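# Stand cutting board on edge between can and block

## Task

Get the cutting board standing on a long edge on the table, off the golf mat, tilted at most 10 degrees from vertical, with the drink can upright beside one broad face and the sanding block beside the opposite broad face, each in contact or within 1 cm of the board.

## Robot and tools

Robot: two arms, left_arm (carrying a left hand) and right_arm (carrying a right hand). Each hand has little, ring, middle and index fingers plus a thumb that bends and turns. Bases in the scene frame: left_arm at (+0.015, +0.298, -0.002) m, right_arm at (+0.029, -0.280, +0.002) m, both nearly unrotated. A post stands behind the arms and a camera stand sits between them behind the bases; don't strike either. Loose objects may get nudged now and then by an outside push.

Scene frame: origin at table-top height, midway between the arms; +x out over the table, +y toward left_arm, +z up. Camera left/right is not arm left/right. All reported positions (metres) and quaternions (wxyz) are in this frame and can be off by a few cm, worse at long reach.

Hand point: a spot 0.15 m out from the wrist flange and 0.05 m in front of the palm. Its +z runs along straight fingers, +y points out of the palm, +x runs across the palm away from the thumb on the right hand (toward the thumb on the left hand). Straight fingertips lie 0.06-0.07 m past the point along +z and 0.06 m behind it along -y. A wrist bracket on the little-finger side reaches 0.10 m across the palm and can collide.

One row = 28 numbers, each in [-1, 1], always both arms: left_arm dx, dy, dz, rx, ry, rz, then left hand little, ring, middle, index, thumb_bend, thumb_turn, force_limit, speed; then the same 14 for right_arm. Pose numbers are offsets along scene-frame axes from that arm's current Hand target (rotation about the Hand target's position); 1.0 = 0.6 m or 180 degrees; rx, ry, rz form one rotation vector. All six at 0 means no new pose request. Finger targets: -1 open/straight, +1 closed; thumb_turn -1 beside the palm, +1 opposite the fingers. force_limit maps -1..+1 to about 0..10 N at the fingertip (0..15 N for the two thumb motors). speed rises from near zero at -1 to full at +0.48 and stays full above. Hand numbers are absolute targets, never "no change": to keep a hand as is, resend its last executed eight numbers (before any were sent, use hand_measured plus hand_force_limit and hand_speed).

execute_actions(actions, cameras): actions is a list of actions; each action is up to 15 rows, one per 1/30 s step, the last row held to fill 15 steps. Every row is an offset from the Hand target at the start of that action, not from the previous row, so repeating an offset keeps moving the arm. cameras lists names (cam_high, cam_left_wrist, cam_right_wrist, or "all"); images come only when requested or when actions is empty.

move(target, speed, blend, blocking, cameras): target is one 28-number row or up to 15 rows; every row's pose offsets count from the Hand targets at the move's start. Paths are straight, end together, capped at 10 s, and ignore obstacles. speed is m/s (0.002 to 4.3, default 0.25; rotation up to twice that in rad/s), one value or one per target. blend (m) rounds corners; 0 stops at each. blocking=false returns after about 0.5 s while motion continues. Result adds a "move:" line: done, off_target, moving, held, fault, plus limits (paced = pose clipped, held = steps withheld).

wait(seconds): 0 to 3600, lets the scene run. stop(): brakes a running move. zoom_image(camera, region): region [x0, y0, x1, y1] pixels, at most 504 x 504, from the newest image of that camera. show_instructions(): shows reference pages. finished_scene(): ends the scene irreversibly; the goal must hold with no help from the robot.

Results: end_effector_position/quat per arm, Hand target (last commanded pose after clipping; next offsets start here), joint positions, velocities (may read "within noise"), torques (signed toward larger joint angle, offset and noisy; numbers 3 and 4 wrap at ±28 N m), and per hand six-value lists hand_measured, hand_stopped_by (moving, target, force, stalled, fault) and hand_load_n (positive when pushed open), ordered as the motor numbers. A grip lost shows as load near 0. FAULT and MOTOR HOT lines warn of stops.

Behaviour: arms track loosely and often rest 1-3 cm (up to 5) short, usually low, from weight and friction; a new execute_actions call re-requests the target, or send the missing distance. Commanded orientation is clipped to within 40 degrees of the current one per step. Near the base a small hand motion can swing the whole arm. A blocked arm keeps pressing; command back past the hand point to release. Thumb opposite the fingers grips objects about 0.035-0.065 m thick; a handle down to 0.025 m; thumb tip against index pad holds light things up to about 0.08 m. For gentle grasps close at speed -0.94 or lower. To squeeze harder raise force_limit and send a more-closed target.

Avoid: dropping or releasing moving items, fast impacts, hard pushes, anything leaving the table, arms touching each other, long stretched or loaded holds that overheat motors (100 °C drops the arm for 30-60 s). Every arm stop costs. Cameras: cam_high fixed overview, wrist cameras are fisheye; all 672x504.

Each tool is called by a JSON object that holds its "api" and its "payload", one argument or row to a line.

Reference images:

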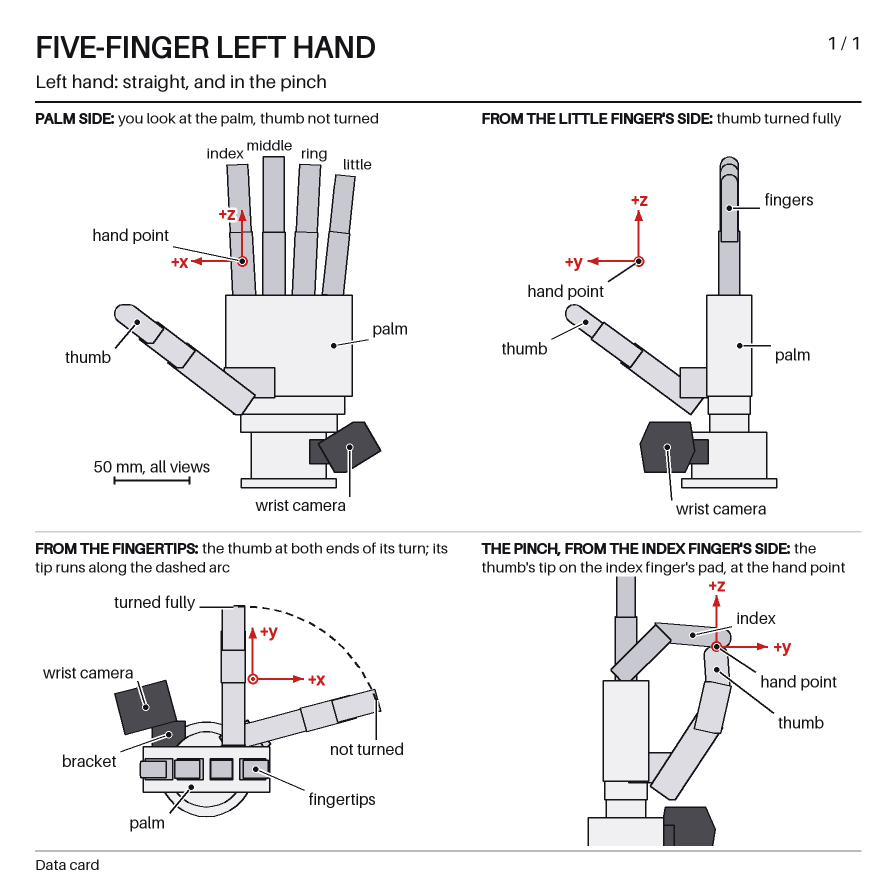

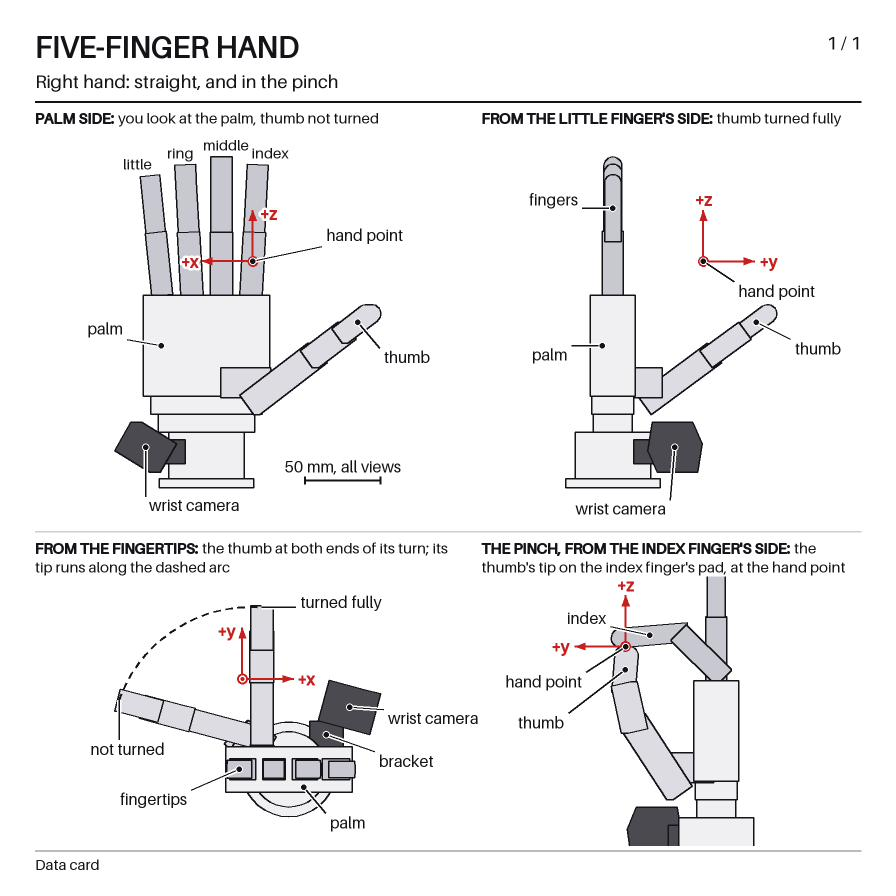

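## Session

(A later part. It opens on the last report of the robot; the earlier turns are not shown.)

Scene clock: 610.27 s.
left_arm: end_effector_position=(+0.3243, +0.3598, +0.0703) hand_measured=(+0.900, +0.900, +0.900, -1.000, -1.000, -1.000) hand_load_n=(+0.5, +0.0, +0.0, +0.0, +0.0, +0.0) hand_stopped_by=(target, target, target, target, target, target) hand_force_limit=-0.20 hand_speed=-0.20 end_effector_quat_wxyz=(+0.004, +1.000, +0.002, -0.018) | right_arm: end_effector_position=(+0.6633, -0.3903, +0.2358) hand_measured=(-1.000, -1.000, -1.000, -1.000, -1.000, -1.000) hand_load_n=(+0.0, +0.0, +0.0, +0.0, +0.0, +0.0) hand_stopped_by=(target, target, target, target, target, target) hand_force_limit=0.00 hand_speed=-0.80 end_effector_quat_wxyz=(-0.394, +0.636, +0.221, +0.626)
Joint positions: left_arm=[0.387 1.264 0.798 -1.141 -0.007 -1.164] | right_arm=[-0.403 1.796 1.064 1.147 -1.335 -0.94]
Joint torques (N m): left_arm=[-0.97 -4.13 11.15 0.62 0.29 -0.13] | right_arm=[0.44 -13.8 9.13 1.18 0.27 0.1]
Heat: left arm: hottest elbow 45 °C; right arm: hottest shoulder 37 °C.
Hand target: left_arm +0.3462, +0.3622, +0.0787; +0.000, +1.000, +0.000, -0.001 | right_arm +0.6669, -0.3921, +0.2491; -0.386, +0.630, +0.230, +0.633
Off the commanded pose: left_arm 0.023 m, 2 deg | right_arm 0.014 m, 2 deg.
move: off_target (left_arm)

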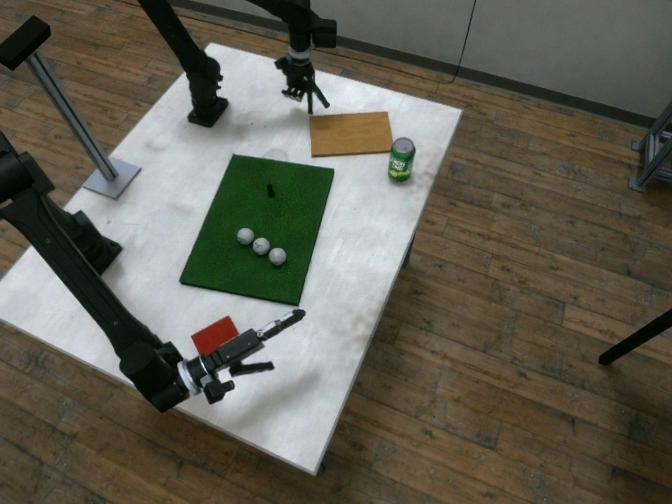

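{"api": "move", "payload": {
  "target": [
    [0.01,0.0,0.04,0,0,0,0.9,0.9,0.9,-1,-1,-1,-0.2,-0.2, 0,0,0,0,0,0,-1,-1,-1,-1,-1,-1,0,-0.8],
    [0.015,0,-0.0,0,0,0,0.9,0.9,0.9,-1,-1,-1,-0.2,-0.2, 0,0,0,0,0,0,-1,-1,-1,-1,-1,-1,0,-0.8]
  ],
  "speed": 0.06,
  "cameras": ["cam_high"]
}}

{"api": "zoom_image", "payload": {
  "camera": "cam_high",
  "region": [280, 70, 360, 140]
}}

Scene clock: 621.83 s.
left_arm: end_effector_position=(+0.3486, +0.3637, +0.0776) hand_measured=(+0.900, +0.900, +0.900, -1.000, -1.000, -1.000) hand_load_n=(+0.0, +0.0, +0.0, +0.0, -0.5, +0.0) hand_stopped_by=(target, target, target, target, target, target) hand_force_limit=-0.20 hand_speed=-0.20 end_effector_quat_wxyz=(+0.001, +1.000, +0.001, -0.006) | right_arm: end_effector_position=(+0.6633, -0.3903, +0.2358) hand_measured=(-1.000, -1.000, -1.000, -1.000, -1.000, -1.000) hand_load_n=(+0.0, +0.0, +0.0, +0.0, +0.0, +0.0) hand_stopped_by=(target, target, target, target, target, target) hand_force_limit=0.00 hand_speed=-0.80 end_effector_quat_wxyz=(-0.394, +0.636, +0.221, +0.626)
Joint positions: left_arm=[0.371 1.303 0.853 -1.133 -0.002 -1.177] | right_arm=[-0.403 1.796 1.064 1.147 -1.335 -0.94]
Joint torques (N m): left_arm=[-0.62 -5.66 8.24 0.49 0.11 -0.11] | right_arm=[0.26 -13.74 9.07 1.22 0.27 0.11]
Heat: left arm: hottest elbow 46 °C; right arm: hottest shoulder 37 °C.
Hand target: left_arm +0.3552, +0.3622, +0.0787; +0.000, +1.000, +0.000, -0.001 | right_arm +0.6669, -0.3921, +0.2491; -0.386, +0.630, +0.230, +0.633
Off the commanded pose: left_arm 0.007 m, 1 deg | right_arm 0.014 m, 2 deg.
move: done

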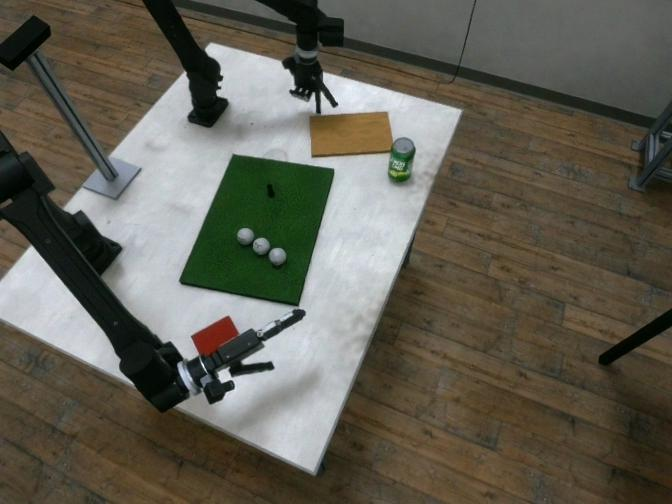

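Scaled by 6.300.

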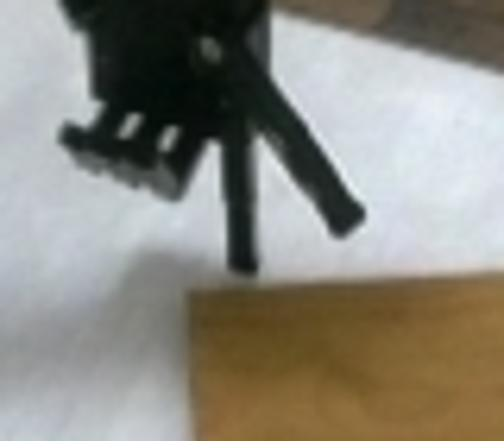

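{"api": "move", "payload": {
  "target": [
    [0.015,-0.05,0.0,0,0,0,0.9,0.9,0.9,-1,-1,-1,-0.2,-0.2, 0,0,0,0,0,0,-1,-1,-1,-1,-1,-1,0,-0.8],
    [0.05,-0.13,0.0,0,0,0,0.9,0.9,0.9,-1,-1,-1,-0.2,-0.2, 0,0,0,0,0,0,-1,-1,-1,-1,-1,-1,0,-0.8]
  ],
  "speed": 0.05,
  "blend": 0.01,
  "cameras": ["cam_high","cam_left_wrist"]
}}

Scene clock: 640.80 s.
left_arm: end_effector_position=(+0.3694, +0.2935, +0.0708) hand_measured=(+0.900, +0.900, +0.900, -1.000, -1.000, -1.000) hand_load_n=(+0.0, +0.5, +0.5, +0.0, +0.0, +0.0) hand_stopped_by=(target, target, target, target, target, target) hand_force_limit=-0.20 hand_speed=-0.20 end_effector_quat_wxyz=(-0.006, +1.000, +0.011, -0.016) | right_arm: end_effector_position=(+0.6633, -0.3903, +0.2358) hand_measured=(-1.000, -1.000, -1.000, -1.000, -1.000, -1.000) hand_load_n=(+0.0, +0.0, +0.0, +0.0, -0.5, +0.0) hand_stopped_by=(target, target, target, target, target, target) hand_force_limit=0.00 hand_speed=-0.80 end_effector_quat_wxyz=(-0.394, +0.636, +0.221, +0.626)
Joint positions: left_arm=[0.137 1.32 0.853 -1.133 -0.017 -1.431] | right_arm=[-0.403 1.796 1.064 1.147 -1.335 -0.94]
Joint torques (N m): left_arm=[-1.44 -5.48 10.06 0.5 0.68 -0.04] | right_arm=[0.38 -13.98 9.1 1.22 0.27 0.1]
Heat: left arm: hottest elbow 46 °C; right arm: hottest shoulder 37 °C.
Hand target: left_arm +0.3853, +0.2842, +0.0787; +0.000, +1.000, +0.000, -0.001 | right_arm +0.6669, -0.3921, +0.2491; -0.386, +0.630, +0.230, +0.633
Off the commanded pose: left_arm 0.020 m, 2 deg | right_arm 0.014 m, 2 deg.
move: off_target (left_arm)
cam_left_wrist: T_world_to_cam=[[0.24121, 0.97034, 0.01615, -0.37737], [0.8673, -0.223, 0.44505, -0.28369], [0.43545, -0.09335, -0.89536, 0.04066]] pos_world=[0.31937, 0.30671, 0.16875]

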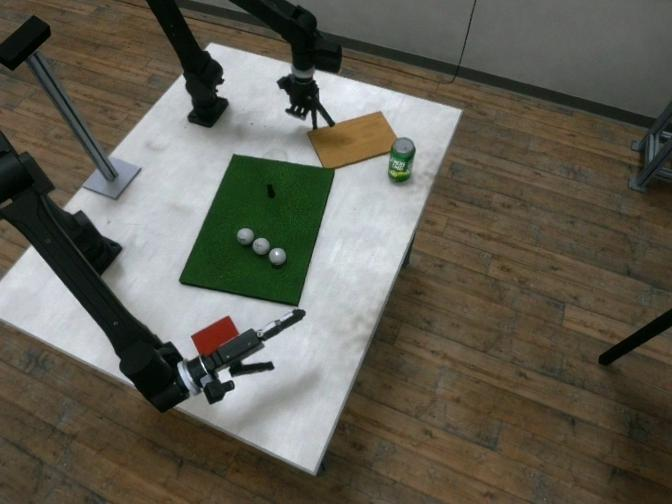

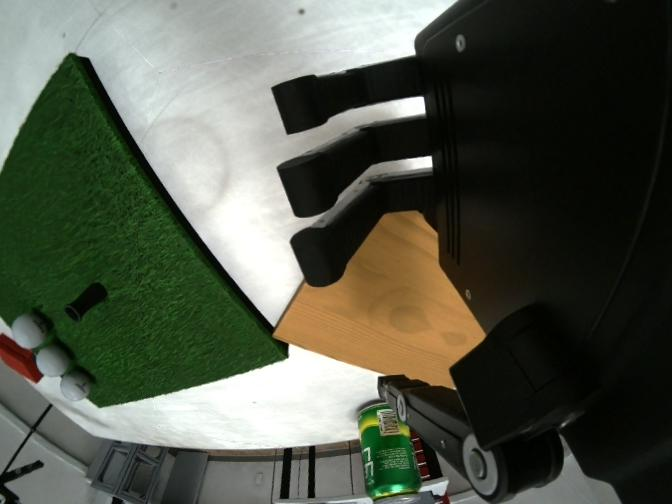

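{"api": "zoom_image", "payload": {
  "camera": "cam_high",
  "region": [270, 80, 450, 210]
}}

Scaled by 2.800.

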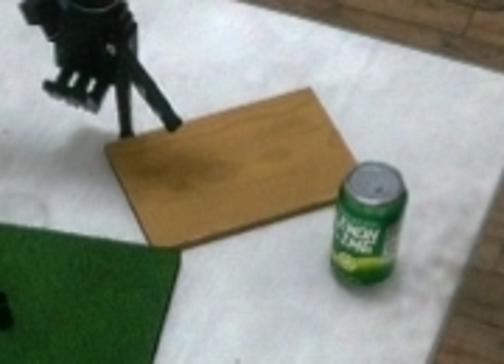

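{"api": "move", "payload": {
  "target": [
    [0,0,0.283,0,0,0,0.9,0.9,0.9,-1,-1,-1,-0.2,-0.2, 0,0,0,0,0,0,-1,-1,-1,-1,-1,-1,0,-0.8],
    [0.478,-0.024,0.285,0.195,-0.196,-0.472,-1,-1,-0.9,-0.9,-1,1,-0.2,0, 0,0,0,0,0,0,-1,-1,-1,-1,-1,-1,0,-0.8]
  ],
  "speed": 0.25,
  "cameras": ["cam_high","cam_left_wrist"]
}}

Scene clock: 712.23 s.
left_arm: end_effector_position=(+0.6518, +0.2746, +0.2236) hand_measured=(-1.000, -1.000, -0.900, -0.900, -1.000, +1.000) hand_load_n=(+0.0, +0.0, -0.5, +0.0, +0.0, +0.0) hand_stopped_by=(target, target, target, target, target, target) hand_force_limit=-0.20 hand_speed=0.00 end_effector_quat_wxyz=(-0.251, +0.667, -0.656, +0.250) | right_arm: end_effector_position=(+0.6633, -0.3903, +0.2358) hand_measured=(-1.000, -1.000, -1.000, -1.000, -1.000, -1.000) hand_load_n=(+0.0, +0.0, +0.0, -0.5, +0.0, +0.0) hand_stopped_by=(target, target, target, target, target, target) hand_force_limit=0.00 hand_speed=-0.80 end_effector_quat_wxyz=(-0.394, +0.636, +0.221, +0.626)
Joint positions: left_arm=[-0.01 1.66 1.567 -0.754 0.003 -0.003] | right_arm=[-0.403 1.796 1.064 1.147 -1.335 -0.94]
Joint torques (N m): left_arm=[-0.44 -12.16 14.5 2.11 0.1 0.03] | right_arm=[0.38 -13.98 9.09 1.26 0.28 0.11]
Heat: left arm: hottest elbow 47 °C; right arm: hottest shoulder 37 °C.
Hand target: left_arm +0.6720, +0.2697, +0.2498; -0.270, +0.653, -0.653, +0.271 | right_arm +0.6669, -0.3921, +0.2491; -0.386, +0.630, +0.230, +0.633
Off the commanded pose: left_arm 0.033 m, 4 deg | right_arm 0.014 m, 2 deg.
move: off_target (left_arm); target 2's new numbers were sent with left_arm's hand 0.033 m and 4 deg from that target
cam_left_wrist: T_world_to_cam=[[0.71883, -0.24788, 0.64949, -0.54808], [-0.47864, -0.85403, 0.2038, 0.50368], [0.50416, -0.45737, -0.73255, 0.07148]] pos_world=[0.59902, 0.32699, 0.30568]

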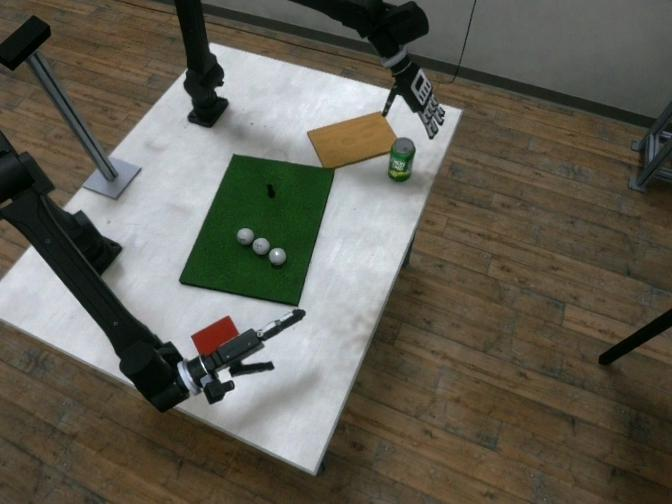

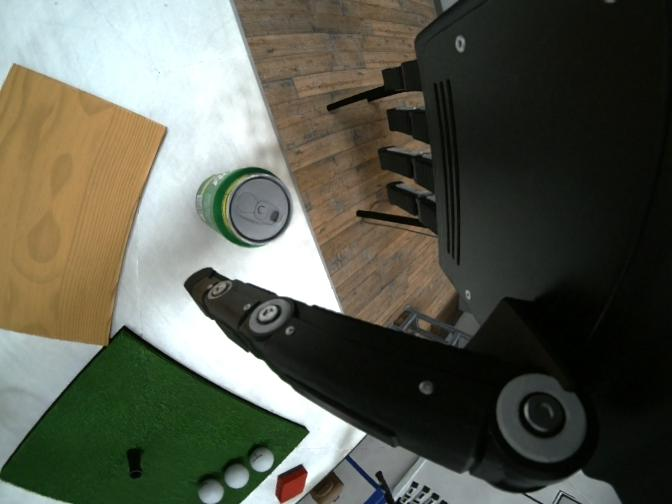

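{"api": "move", "payload": {
  "target": [
    [-0.013,-0.003,-0.267,0,0,0,-1,-1,-0.9,-0.9,-1,1,-0.2,0, 0,0,0,0,0,0,-1,-1,-1,-1,-1,-1,0,-0.8]
  ],
  "speed": 0.15,
  "cameras": ["cam_left_wrist"]
}}

Scene clock: 721.27 s.
left_arm: end_effector_position=(+0.6633, +0.2743, +0.0930) hand_measured=(-1.000, -1.000, -0.900, -0.900, -1.000, +1.000) hand_load_n=(+0.0, +0.0, +0.0, +0.0, +0.0, +0.0) hand_stopped_by=(target, target, target, target, target, target) hand_force_limit=-0.20 hand_speed=0.00 end_effector_quat_wxyz=(-0.270, +0.659, -0.648, +0.270) | right_arm: end_effector_position=(+0.6633, -0.3903, +0.2358) hand_measured=(-1.000, -1.000, -1.000, -1.000, -1.000, -1.000) hand_load_n=(+0.0, +0.0, +0.0, +0.0, +0.0, +0.0) hand_stopped_by=(target, target, target, target, target, target) hand_force_limit=0.00 hand_speed=-0.80 end_effector_quat_wxyz=(-0.394, +0.636, +0.221, +0.626)
Joint positions: left_arm=[-0.01 1.75 1.307 -0.345 0.004 -0.005] | right_arm=[-0.403 1.796 1.064 1.147 -1.335 -0.94]
Joint torques (N m): left_arm=[-0.62 -12.75 8.4 2.18 -0.02 0.02] | right_arm=[0.15 -14.1 9.06 1.25 0.28 0.1]
Heat: left arm: hottest elbow 48 °C; right arm: hottest shoulder 37 °C.
Hand target: left_arm +0.6642, +0.2680, +0.0894; -0.270, +0.653, -0.653, +0.271 | right_arm +0.6669, -0.3921, +0.2491; -0.386, +0.630, +0.230, +0.633
Off the commanded pose: left_arm 0.007 m, 1 deg | right_arm 0.014 m, 2 deg.
move: done
cam_left_wrist: T_world_to_cam=[[0.6794, -0.24752, 0.69076, -0.44938], [-0.48982, -0.85392, 0.17577, 0.54557], [0.54634, -0.45777, -0.70139, -0.06083]] pos_world=[0.60578, 0.3268, 0.17185]

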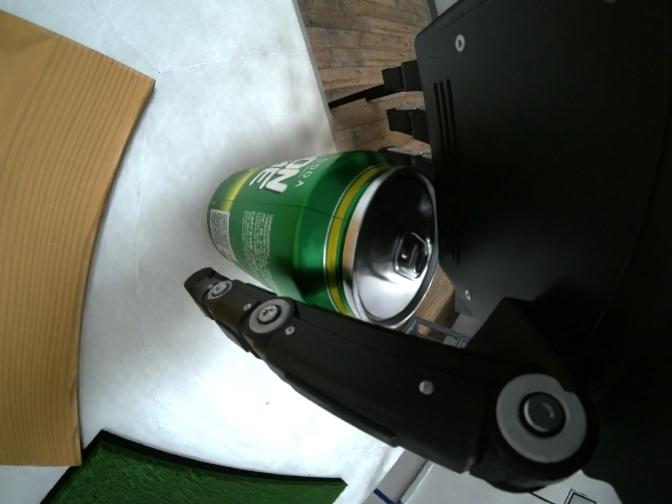

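{"api": "move", "payload": {
  "target": [
    [0,0,0,0,0,0,-1,-1,0.2,0.2,-0.3,1,-0.5,-0.88, 0,0,0,0,0,0,-1,-1,-1,-1,-1,-1,0,-0.8]
  ],
  "cameras": []
}}

{"api": "move", "payload": {
  "target": [
    [0.01,0.27,0.005,0,0,0,-1,-1,0.2,0.2,-0.3,1,-0.5,-0.88, 0,0,0,0,0,0,-1,-1,-1,-1,-1,-1,0,-0.8]
  ],
  "speed": 0.08,
  "cameras": ["cam_high","cam_left_wrist"]
}}

Scene clock: 730.67 s.
left_arm: end_effector_position=(+0.6633, +0.2743, +0.0930) hand_measured=(-1.000, -1.000, -0.310, -0.300, -0.694, +1.000) hand_load_n=(+0.0, -0.5, +3.0, +3.0, +4.5, +0.5) hand_stopped_by=(target, target, force, force, force, target) hand_force_limit=-0.50 hand_speed=-0.88 end_effector_quat_wxyz=(-0.270, +0.659, -0.648, +0.270) | right_arm: end_effector_position=(+0.6633, -0.3903, +0.2358) hand_measured=(-1.000, -1.000, -1.000, -1.000, -1.000, -1.000) hand_load_n=(+0.0, +0.0, +0.0, +0.0, +0.0, +0.0) hand_stopped_by=(target, target, target, target, target, target) hand_force_limit=0.00 hand_speed=-0.80 end_effector_quat_wxyz=(-0.394, +0.636, +0.221, +0.626)
Joint positions: left_arm=[-0.01 1.75 1.307 -0.345 0.004 -0.005] | right_arm=[-0.403 1.796 1.064 1.147 -1.335 -0.94]
Joint torques (N m): left_arm=[-0.62 -12.63 8.38 2.17 -0.02 0.02] | right_arm=[0.03 -13.98 9.09 1.21 0.27 0.09]
Heat: left arm: hottest elbow 47 °C; right arm: hottest shoulder 37 °C.
Hand target: left_arm +0.6642, +0.2680, +0.0894; -0.270, +0.653, -0.653, +0.271 | right_arm +0.6669, -0.3921, +0.2491; -0.386, +0.630, +0.230, +0.633
Off the commanded pose: left_arm 0.007 m, 1 deg | right_arm 0.014 m, 2 deg.
move: done

Scene clock: 733.20 s.
left_arm: end_effector_position=(+0.6603, +0.4185, +0.0923) hand_measured=(-1.000, -1.000, -0.310, -0.300, -0.694, +1.000) hand_load_n=(+0.0, +0.0, +3.0, +3.5, +4.5, +1.0) hand_stopped_by=(target, target, force, force, force, target) hand_force_limit=-0.50 hand_speed=-0.88 end_effector_quat_wxyz=(-0.265, +0.656, -0.650, +0.276) | right_arm: end_effector_position=(+0.6633, -0.3903, +0.2358) hand_measured=(-1.000, -1.000, -1.000, -1.000, -1.000, -1.000) hand_load_n=(+0.0, +0.0, +0.0, +0.0, +0.0, +0.0) hand_stopped_by=(target, target, target, target, target, target) hand_force_limit=0.00 hand_speed=-0.80 end_effector_quat_wxyz=(-0.394, +0.636, +0.221, +0.626)
Joint positions: left_arm=[0.25 1.796 1.371 -0.382 0.203 0.184] | right_arm=[-0.403 1.796 1.064 1.147 -1.335 -0.94]
Joint torques (N m): left_arm=[0.85 -11.63 12.19 1.09 0.03 0.12] | right_arm=[0.21 -13.92 9.07 1.24 0.27 0.1]
Heat: left arm: hottest elbow 47 °C; right arm: hottest shoulder 37 °C.
Hand target: left_arm +0.6702, +0.4300, +0.0923; -0.270, +0.653, -0.653, +0.271 | right_arm +0.6669, -0.3921, +0.2491; -0.386, +0.630, +0.230, +0.633
Off the commanded pose: left_arm 0.015 m, 1 deg | right_arm 0.014 m, 2 deg.
move: off_target (left_arm)
cam_left_wrist: T_world_to_cam=[[0.67497, -0.24815, 0.69487, -0.40832], [-0.50055, -0.8459, 0.18414, 0.67026], [0.54209, -0.47211, -0.69516, 0.01445]] pos_world=[0.60327, 0.47247, 0.17035]

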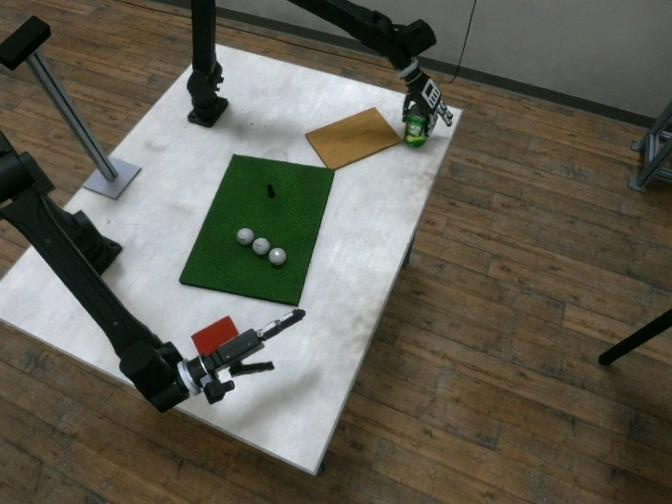

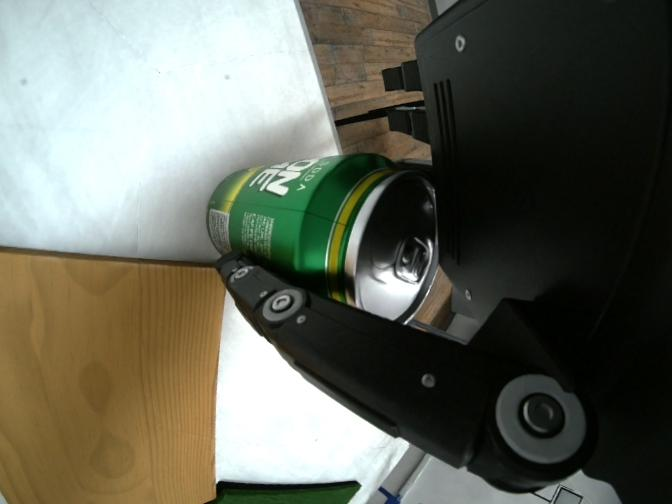

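{"api": "move", "payload": {
  "target": [
    [0.0,0.15,0.0,0,0,0,-1,-1,0.2,0.2,-0.3,1,-0.5,-0.88, 0,0,0,0,0,0,-1,-1,-1,-1,-1,-1,0,-0.8]
  ],
  "speed": 0.08,
  "cameras": ["cam_high","cam_left_wrist"]
}}

Scene clock: 759.63 s.
left_arm: end_effector_position=(+0.6622, +0.5062, +0.0934) hand_measured=(-1.000, -1.000, -0.310, -0.300, -0.694, +1.000) hand_load_n=(-0.5, +0.0, +2.5, +3.5, +4.5, +1.0) hand_stopped_by=(target, target, force, force, force, target) hand_force_limit=-0.50 hand_speed=-0.88 end_effector_quat_wxyz=(-0.265, +0.656, -0.651, +0.276) | right_arm: end_effector_position=(+0.6633, -0.3903, +0.2358) hand_measured=(-1.000, -1.000, -1.000, -1.000, -1.000, -1.000) hand_load_n=(+0.0, +0.0, +0.0, +0.0, +0.0, +0.0) hand_stopped_by=(target, target, target, target, target, target) hand_force_limit=0.00 hand_speed=-0.80 end_effector_quat_wxyz=(-0.394, +0.636, +0.221, +0.626)
Joint positions: left_arm=[0.39 1.872 1.489 -0.451 0.3 0.29] | right_arm=[-0.403 1.796 1.064 1.147 -1.335 -0.94]
Joint torques (N m): left_arm=[0.91 -12.57 12.34 1.03 0.08 0.14] | right_arm=[0.32 -14.04 9.1 1.21 0.28 0.12]
Heat: left arm: hottest elbow 48 °C; right arm: hottest shoulder 37 °C.
Hand target: left_arm +0.6702, +0.5199, +0.0923; -0.270, +0.653, -0.653, +0.271 | right_arm +0.6669, -0.3921, +0.2491; -0.386, +0.630, +0.230, +0.633
Off the commanded pose: left_arm 0.016 m, 1 deg | right_arm 0.014 m, 2 deg.
move: off_target (left_arm)
cam_left_wrist: T_world_to_cam=[[0.67414, -0.24858, 0.69551, -0.38799], [-0.5017, -0.8452, 0.18421, 0.74571], [0.54206, -0.47312, -0.6945, 0.0561]] pos_world=[0.60528, 0.56037, 0.17145]

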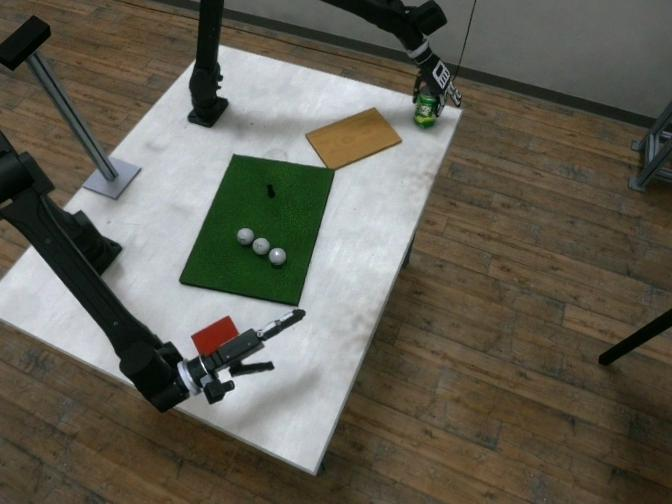

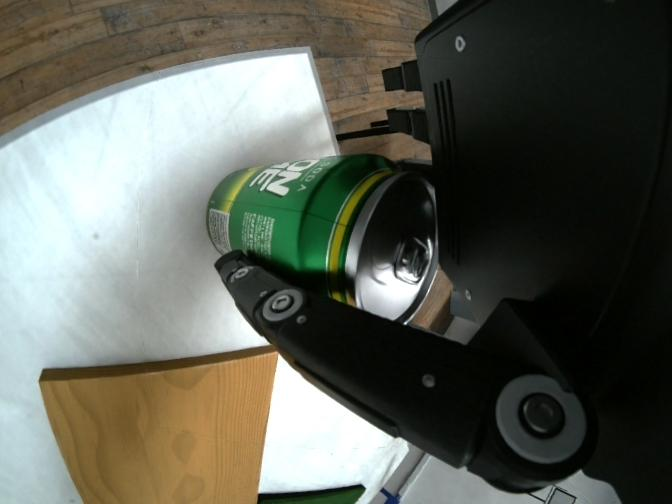

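{"api": "move", "payload": {
  "target": [
    [0,0,0,0,0,0,-1,-1,-0.9,-0.9,-1,1,-0.2,0, 0,0,0,0,0,0,-1,-1,-1,-1,-1,-1,0,-0.8],
    [0,0,0.3,0,0,0,-1,-1,-0.9,-0.9,-1,1,-0.2,0, 0,0,0,0,0,0,-1,-1,-1,-1,-1,-1,0,-0.8],
    [-0.49,-0.55,0.18,-0.195,0.196,0.472,0.9,0.9,0.9,-1,-1,-1,-0.2,0, 0,0,0,0,0,0,-1,-1,-1,-1,-1,-1,0,-0.8]
  ],
  "speed": [0.1,0.15,0.25],
  "cameras": ["cam_high","cam_left_wrist"]
}}

Scene clock: 794.73 s.
left_arm: end_effector_position=(+0.3804, +0.1915, +0.1982) hand_measured=(+0.900, +0.900, +0.900, -1.000, -1.000, -1.000) hand_load_n=(+0.0, +0.0, +0.0, +0.0, +0.0, +0.0) hand_stopped_by=(target, target, target, target, target, target) hand_force_limit=-0.20 hand_speed=0.00 end_effector_quat_wxyz=(+0.000, +1.000, -0.001, -0.001) | right_arm: end_effector_position=(+0.6633, -0.3903, +0.2358) hand_measured=(-1.000, -1.000, -1.000, -1.000, -1.000, -1.000) hand_load_n=(+0.0, +0.0, +0.0, +0.0, +0.0, +0.0) hand_stopped_by=(target, target, target, target, target, target) hand_force_limit=0.00 hand_speed=-0.80 end_effector_quat_wxyz=(-0.394, +0.636, +0.221, +0.626)
Joint positions: left_arm=[-0.159 1.229 1.119 -1.463 0 -1.704] | right_arm=[-0.403 1.796 1.064 1.147 -1.335 -0.94]
Joint torques (N m): left_arm=[-0.32 -7 7.92 -0.18 0.04 -0.11] | right_arm=[0.26 -13.8 9.1 1.14 0.28 0.1]
Heat: left arm: hottest elbow 47 °C; right arm: hottest shoulder 37 °C.
Hand target: left_arm +0.3762, +0.1899, +0.2002; +0.000, +1.000, +0.000, -0.001 | right_arm +0.6669, -0.3921, +0.2491; -0.386, +0.630, +0.230, +0.633
Off the commanded pose: left_arm 0.005 m, 0 deg | right_arm 0.014 m, 2 deg.
move: done
cam_left_wrist: T_world_to_cam=[[0.26265, 0.96482, 0.01169, -0.28937], [0.84866, -0.23676, 0.47299, -0.36854], [0.45912, -0.11431, -0.88099, 0.13254]] pos_world=[0.32791, 0.20708, 0.29447]

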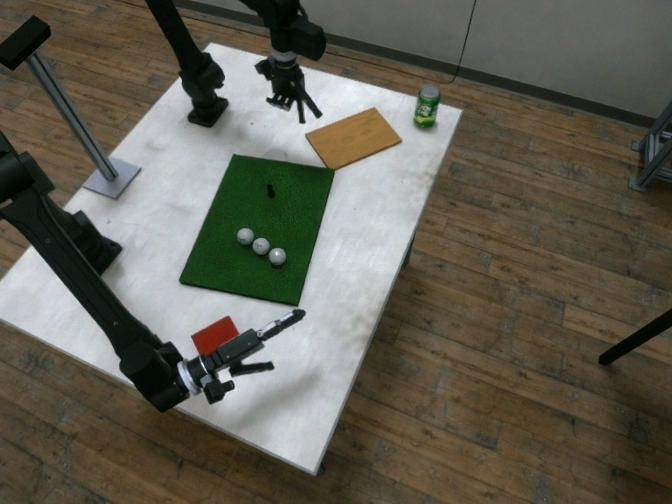

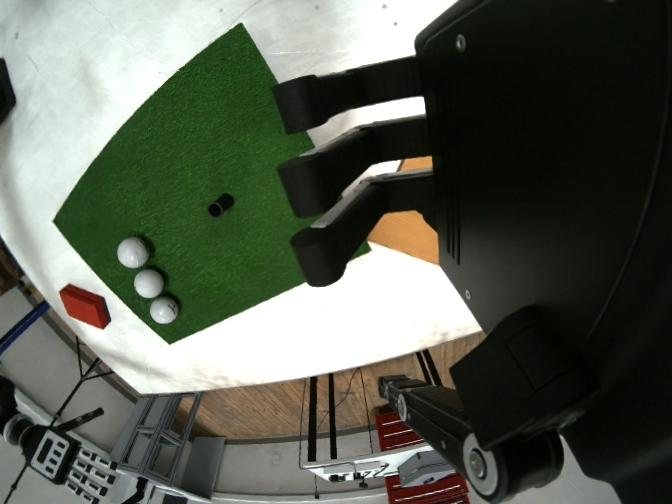

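{"api": "move", "payload": {
  "target": [
    [0,0,-0.203,0,0,0,0.9,0.9,0.9,-1,-1,-1,-0.2,0, 0,0,0,0,0,0,-1,-1,-1,-1,-1,-1,0,-0.8]
  ],
  "speed": 0.12,
  "cameras": ["cam_high"]
}}

{"api": "zoom_image", "payload": {
  "camera": "cam_high",
  "region": [270, 90, 420, 190]
}}

Scene clock: 804.07 s.
left_arm: end_effector_position=(+0.3754, +0.1921, +0.0803) hand_measured=(+0.900, +0.900, +0.900, -1.000, -1.000, -1.000) hand_load_n=(+0.0, +0.0, +0.0, +0.0, +0.0, +0.0) hand_stopped_by=(target, target, target, target, target, target) hand_force_limit=-0.20 hand_speed=0.00 end_effector_quat_wxyz=(+0.000, +1.000, -0.001, -0.002) | right_arm: end_effector_position=(+0.6633, -0.3903, +0.2358) hand_measured=(-1.000, -1.000, -1.000, -1.000, -1.000, -1.000) hand_load_n=(+0.0, +0.0, +0.0, +0.0, +0.0, +0.0) hand_stopped_by=(target, target, target, target, target, target) hand_force_limit=0.00 hand_speed=-0.80 end_effector_quat_wxyz=(-0.394, +0.636, +0.221, +0.626)
Joint positions: left_arm=[-0.159 1.307 0.865 -1.133 0 -1.704] | right_arm=[-0.403 1.796 1.064 1.147 -1.335 -0.94]
Joint torques (N m): left_arm=[-0.38 -6.07 7.34 0.53 0.05 -0.11] | right_arm=[0.5 -13.92 9.02 1.21 0.26 0.11]
Heat: left arm: hottest elbow 46 °C; right arm: hottest shoulder 37 °C.
Hand target: left_arm +0.3763, +0.1899, +0.0786; +0.000, +1.000, +0.000, -0.001 | right_arm +0.6669, -0.3921, +0.2491; -0.386, +0.630, +0.230, +0.633
Off the commanded pose: left_arm 0.003 m, 0 deg | right_arm 0.014 m, 2 deg.
move: done

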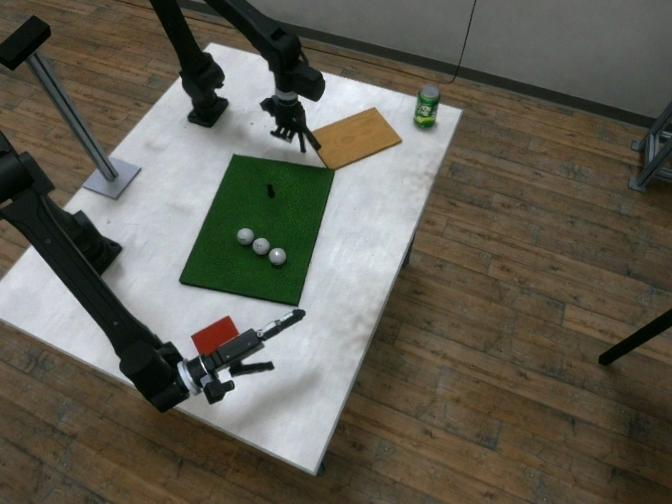

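Scaled by 3.360.

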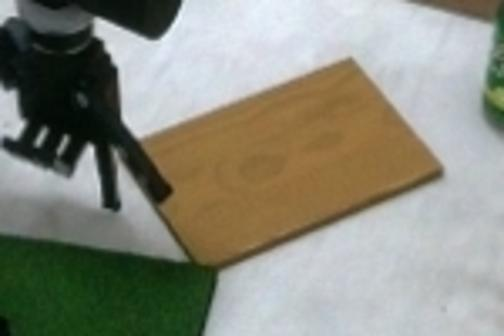

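{"api": "move", "payload": {
  "target": [
    [0.012,0.015,-0.018,0,0,0,0.9,0.9,0.9,-1,-1,-1,-0.2,0, 0,0,0,0,0,0,-1,-1,-1,-1,-1,-1,0,-0.8],
    [0.04,0.05,-0.015,0,0,0,0.9,0.9,0.9,-1,-1,-1,-0.2,0, 0,0,0,0,0,0,-1,-1,-1,-1,-1,-1,0,-0.8],
    [0.085,0.095,-0.015,0,0,0,0.9,0.9,0.9,-1,-1,-1,-0.2,0, 0,0,0,0,0,0,-1,-1,-1,-1,-1,-1,0,-0.8]
  ],
  "speed": 0.05,
  "blend": 0.005,
  "cameras": ["cam_high"]
}}

{"api": "zoom_image", "payload": {
  "camera": "cam_high",
  "region": [270, 70, 440, 190]
}}

Scene clock: 821.97 s.
left_arm: end_effector_position=(+0.4055, +0.2305, +0.0716) hand_measured=(+0.900, +0.900, +0.900, -1.000, -1.000, -1.000) hand_load_n=(+0.0, +0.0, +0.0, -7.0, +0.0, +0.0) hand_stopped_by=(target, target, target, target, target, target) hand_force_limit=-0.20 hand_speed=0.00 end_effector_quat_wxyz=(+0.013, +1.000, -0.016, -0.011) | right_arm: end_effector_position=(+0.6633, -0.3903, +0.2358) hand_measured=(-1.000, -1.000, -1.000, -1.000, -1.000, -1.000) hand_load_n=(+0.0, +0.0, +0.0, +0.0, +0.0, +0.0) hand_stopped_by=(target, target, target, target, target, target) hand_force_limit=0.00 hand_speed=-0.80 end_effector_quat_wxyz=(-0.394, +0.636, +0.221, +0.626)
Joint positions: left_arm=[-0.025 1.41 0.934 -1.119 0.026 -1.539] | right_arm=[-0.403 1.796 1.064 1.147 -1.335 -0.94]
Joint torques (N m): left_arm=[2.08 -4.95 10.41 1.09 -0.94 -0.11] | right_arm=[0.21 -13.98 9.1 1.21 0.27 0.11]
Heat: left arm: hottest elbow 45 °C; right arm: hottest shoulder 37 °C.
Hand target: left_arm +0.4273, +0.2469, +0.0695; +0.000, +1.000, +0.000, -0.001 | right_arm +0.6669, -0.3921, +0.2491; -0.386, +0.630, +0.230, +0.633
Off the commanded pose: left_arm 0.027 m, 3 deg | right_arm 0.014 m, 2 deg.
move: off_target (left_arm)

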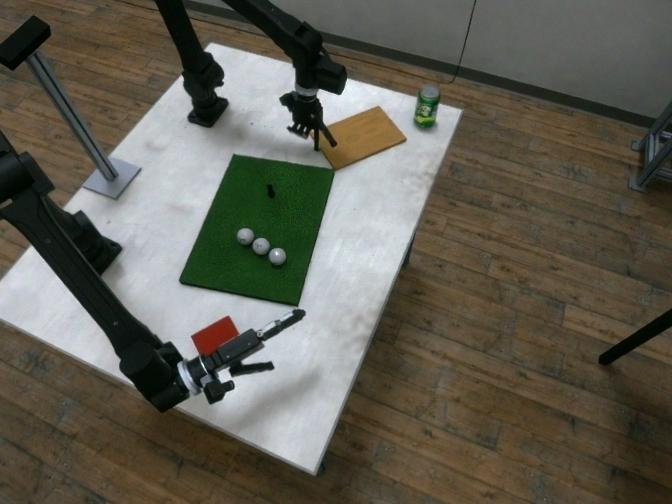

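Scaled by 2.965.

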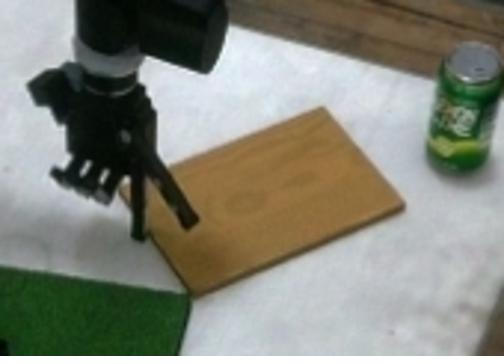

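{"api": "move", "payload": {
  "target": [
    [0.05,0.05,0.012,0,0,0,0.9,0.9,0.9,-1,-1,-1,-0.2,0, 0,0,0,0,0,0,-1,-1,-1,-1,-1,-1,0,-0.8]
  ],
  "speed": 0.05,
  "cameras": ["cam_high"]
}}

{"api": "zoom_image", "payload": {
  "camera": "cam_high",
  "region": [270, 70, 440, 190]
}}

Scene clock: 838.13 s.
left_arm: end_effector_position=(+0.4364, +0.2616, +0.0729) hand_measured=(+0.900, +0.900, +0.900, -1.000, -1.000, -1.000) hand_load_n=(+0.0, +0.0, +0.0, -5.0, +0.0, +0.0) hand_stopped_by=(target, target, target, target, target, target) hand_force_limit=-0.20 hand_speed=0.00 end_effector_quat_wxyz=(+0.011, +1.000, -0.012, -0.014) | right_arm: end_effector_position=(+0.6633, -0.3903, +0.2358) hand_measured=(-1.000, -1.000, -1.000, -1.000, -1.000, -1.000) hand_load_n=(+0.0, +0.0, +0.0, +0.0, +0.0, +0.0) hand_stopped_by=(target, target, target, target, target, target) hand_force_limit=0.00 hand_speed=-0.80 end_effector_quat_wxyz=(-0.394, +0.636, +0.221, +0.626)
Joint positions: left_arm=[0.05 1.49 1.025 -1.135 0.019 -1.473] | right_arm=[-0.403 1.796 1.064 1.147 -1.335 -0.94]
Joint torques (N m): left_arm=[1.73 -6.71 11.11 0.54 -0.69 -0.06] | right_arm=[0.03 -13.86 9.09 1.2 0.27 0.09]
Heat: left arm: hottest elbow 45 °C; right arm: hottest shoulder 37 °C.
Hand target: left_arm +0.4572, +0.2769, +0.0766; +0.000, +1.000, +0.000, -0.001 | right_arm +0.6669, -0.3921, +0.2491; -0.386, +0.630, +0.230, +0.633
Off the commanded pose: left_arm 0.026 m, 2 deg | right_arm 0.014 m, 2 deg.
move: off_target (left_arm)

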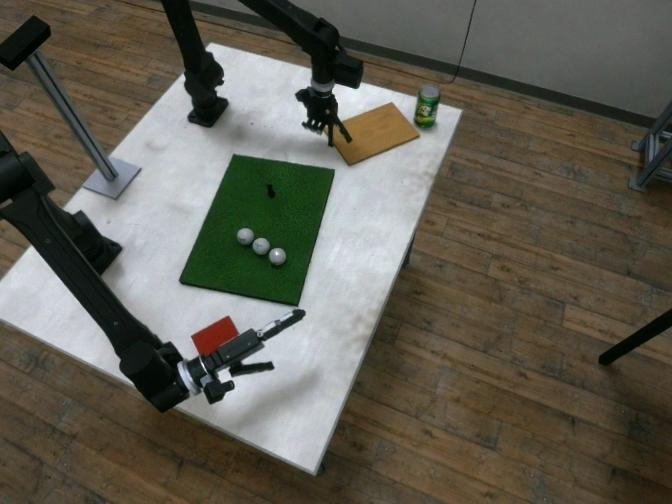

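Scaled by 2.965.

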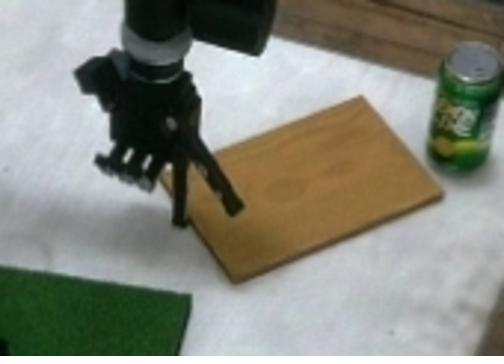

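{"api": "move", "payload": {
  "target": [
    [-0.02,-0.02,0.1,0,0,0,0.9,0.9,0.9,-1,-1,-1,-0.2,0, 0,0,0,0,0,0,-1,-1,-1,-1,-1,-1,0,-0.8],
    [-0.139,0.12,0.1,0,0,0,0.9,0.9,0.9,-1,-1,-1,-0.2,0, 0,0,0,0,0,0,-1,-1,-1,-1,-1,-1,0,-0.8],
    [-0.139,0.12,-0.005,0,0,0,0.9,0.9,0.9,-1,-1,-1,-0.2,0, 0,0,0,0,0,0,-1,-1,-1,-1,-1,-1,0,-0.8]
  ],
  "speed": 0.12,
  "cameras": ["cam_high"]
}}

{"api": "zoom_image", "payload": {
  "camera": "cam_high",
  "region": [270, 70, 440, 190]
}}

Scene clock: 881.50 s.
left_arm: end_effector_position=(+0.3735, +0.3477, +0.0753) hand_measured=(+0.900, +0.900, +0.900, -1.000, -1.000, -1.000) hand_load_n=(+0.5, +0.0, +0.0, +0.0, +0.0, +0.0) hand_stopped_by=(target, target, target, target, target, target) hand_force_limit=-0.20 hand_speed=0.00 end_effector_quat_wxyz=(+0.001, +1.000, +0.003, -0.003) | right_arm: end_effector_position=(+0.6633, -0.3903, +0.2358) hand_measured=(-1.000, -1.000, -1.000, -1.000, -1.000, -1.000) hand_load_n=(+0.0, +0.0, +0.0, +0.0, +0.0, +0.0) hand_stopped_by=(target, target, target, target, target, target) hand_force_limit=0.00 hand_speed=-0.80 end_effector_quat_wxyz=(-0.394, +0.636, +0.221, +0.626)
Joint positions: left_arm=[0.301 1.348 0.888 -1.116 0 -1.252] | right_arm=[-0.403 1.796 1.064 1.147 -1.335 -0.94]
Joint torques (N m): left_arm=[0.32 -6.53 7.25 0.51 0.05 0.04] | right_arm=[0.26 -14.15 9.09 1.21 0.27 0.12]
Heat: left arm: hottest elbow 45 °C; right arm: hottest elbow 38 °C.
Hand target: left_arm +0.3739, +0.3489, +0.0738; +0.000, +1.000, +0.000, -0.001 | right_arm +0.6669, -0.3921, +0.2491; -0.386, +0.630, +0.230, +0.633
Off the commanded pose: left_arm 0.002 m, 0 deg | right_arm 0.014 m, 2 deg.
move: done

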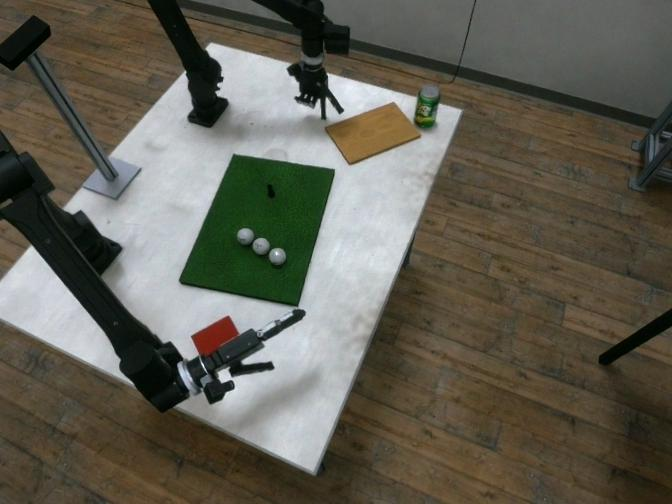

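Scaled by 2.965.

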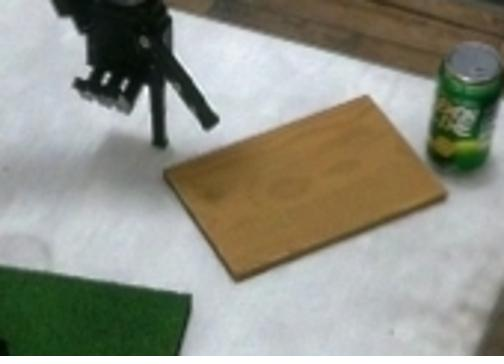

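{"api": "move", "payload": {
  "target": [
    [0.05,0.015,0.0,0,0,0,0.9,0.9,0.9,-1,-1,-1,-0.2,0, 0,0,0,0,0,0,-1,-1,-1,-1,-1,-1,0,-0.8],
    [0.1,-0.1,0.0,0,0,0,0.9,0.9,0.9,-1,-1,-1,-0.2,0, 0,0,0,0,0,0,-1,-1,-1,-1,-1,-1,0,-0.8],
    [0.15,-0.17,0,0,0,0,0.9,0.9,0.9,-1,-1,-1,-0.2,0, 0,0,0,0,0,0,-1,-1,-1,-1,-1,-1,0,-0.8]
  ],
  "speed": 0.06,
  "blend": 0.01,
  "cameras": ["cam_high"]
}}

{"api": "zoom_image", "payload": {
  "camera": "cam_high",
  "region": [270, 70, 440, 190]
}}

Scene clock: 899.00 s.
left_arm: end_effector_position=(+0.4457, +0.2595, +0.0709) hand_measured=(+0.900, +0.900, +0.900, -1.000, -1.000, -1.000) hand_load_n=(+0.0, +0.0, +0.0, +0.0, +0.0, +0.0) hand_stopped_by=(target, target, target, target, target, target) hand_force_limit=-0.20 hand_speed=0.00 end_effector_quat_wxyz=(-0.008, +1.000, +0.011, -0.011) | right_arm: end_effector_position=(+0.6633, -0.3903, +0.2358) hand_measured=(-1.000, -1.000, -1.000, -1.000, -1.000, -1.000) hand_load_n=(+0.0, +0.0, +0.0, +0.0, +0.0, +0.0) hand_stopped_by=(target, target, target, target, target, target) hand_force_limit=0.00 hand_speed=-0.80 end_effector_quat_wxyz=(-0.394, +0.636, +0.221, +0.626)
Joint positions: left_arm=[0.023 1.501 1.038 -1.129 -0.016 -1.545] | right_arm=[-0.403 1.796 1.064 1.147 -1.335 -0.94]
Joint torques (N m): left_arm=[-1.49 -6.53 10.81 0.62 0.69 -0.05] | right_arm=[0.21 -13.74 9.05 1.21 0.27 0.1]
Heat: left arm: hottest elbow 45 °C; right arm: hottest elbow 38 °C.
Hand target: left_arm +0.4639, +0.2469, +0.0738; +0.000, +1.000, +0.000, +0.000 | right_arm +0.6669, -0.3921, +0.2491; -0.386, +0.630, +0.230, +0.633
Off the commanded pose: left_arm 0.022 m, 2 deg | right_arm 0.014 m, 2 deg.
move: off_target (left_arm)

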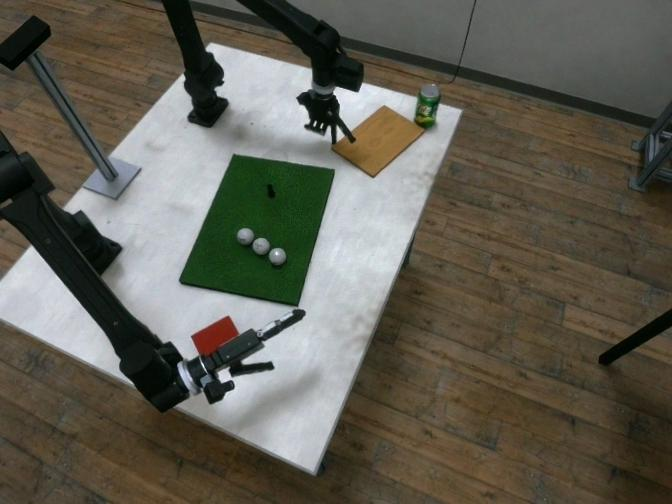

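Scaled by 2.965.

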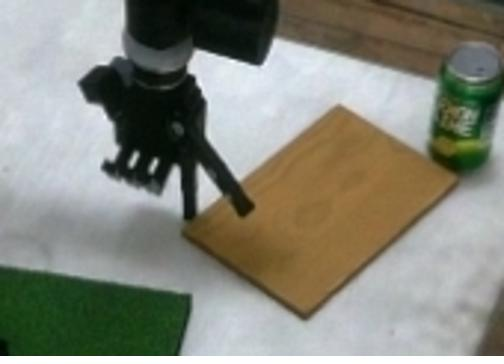

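{"api": "move", "payload": {
  "target": [
    [0,0,0.15,0,0,0,0.9,0.9,0.9,-1,-1,1,-0.2,0, 0,0,0,0,0,0,-1,-1,-1,-1,-1,-1,0,-0.8],
    [0.158,0.407,0.17,0,0,0,0.9,0.9,0.9,-1,-1,1,-0.2,0, 0,0,0,0,0,0,-1,-1,-1,-1,-1,-1,0,-0.8],
    [0.158,0.407,-0.0,0,0,0,0.9,0.9,0.9,-1,-1,1,-0.2,0, 0,0,0,0,0,0,-1,-1,-1,-1,-1,-1,0,-0.8]
  ],
  "speed": 0.15,
  "cameras": ["cam_high"]
}}

{"api": "zoom_image", "payload": {
  "camera": "cam_high",
  "region": [290, 60, 460, 190]
}}

Scene clock: 944.57 s.
left_arm: end_effector_position=(+0.5597, +0.4913, +0.0792) hand_measured=(+0.900, +0.900, +0.900, -1.000, -1.000, +1.000) hand_load_n=(+0.0, +0.0, +0.0, +0.0, +0.0, +0.0) hand_stopped_by=(target, target, target, target, target, target) hand_force_limit=-0.20 hand_speed=0.00 end_effector_quat_wxyz=(-0.002, +1.000, +0.004, +0.001) | right_arm: end_effector_position=(+0.6633, -0.3903, +0.2358) hand_measured=(-1.000, -1.000, -1.000, -1.000, -1.000, -1.000) hand_load_n=(+0.0, +0.0, +0.0, +0.0, +0.0, +0.0) hand_stopped_by=(target, target, target, target, target, target) hand_force_limit=0.00 hand_speed=-0.80 end_effector_quat_wxyz=(-0.394, +0.636, +0.221, +0.626)
Joint positions: left_arm=[0.435 1.899 1.586 -1.254 -0.002 -1.12] | right_arm=[-0.403 1.796 1.064 1.147 -1.335 -0.94]
Joint torques (N m): left_arm=[0.26 -13.57 7.45 0.43 0.09 0.04] | right_arm=[0.26 -13.8 9.07 1.28 0.27 0.1]
Heat: left arm: hottest elbow 47 °C; right arm: hottest elbow 38 °C.
Hand target: left_arm +0.5587, +0.4912, +0.0736; +0.000, +1.000, +0.000, -0.001 | right_arm +0.6669, -0.3921, +0.2491; -0.386, +0.630, +0.230, +0.633
Off the commanded pose: left_arm 0.006 m, 1 deg | right_arm 0.014 m, 2 deg.
move: done

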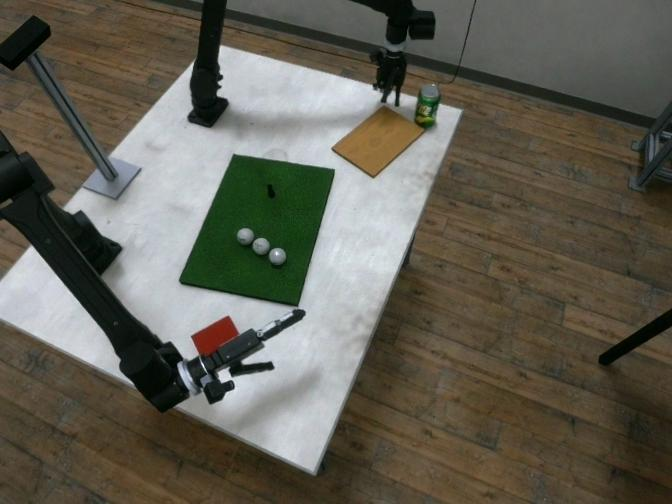

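Scaled by 2.965.

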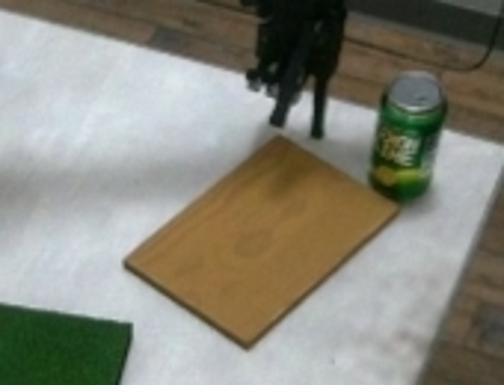

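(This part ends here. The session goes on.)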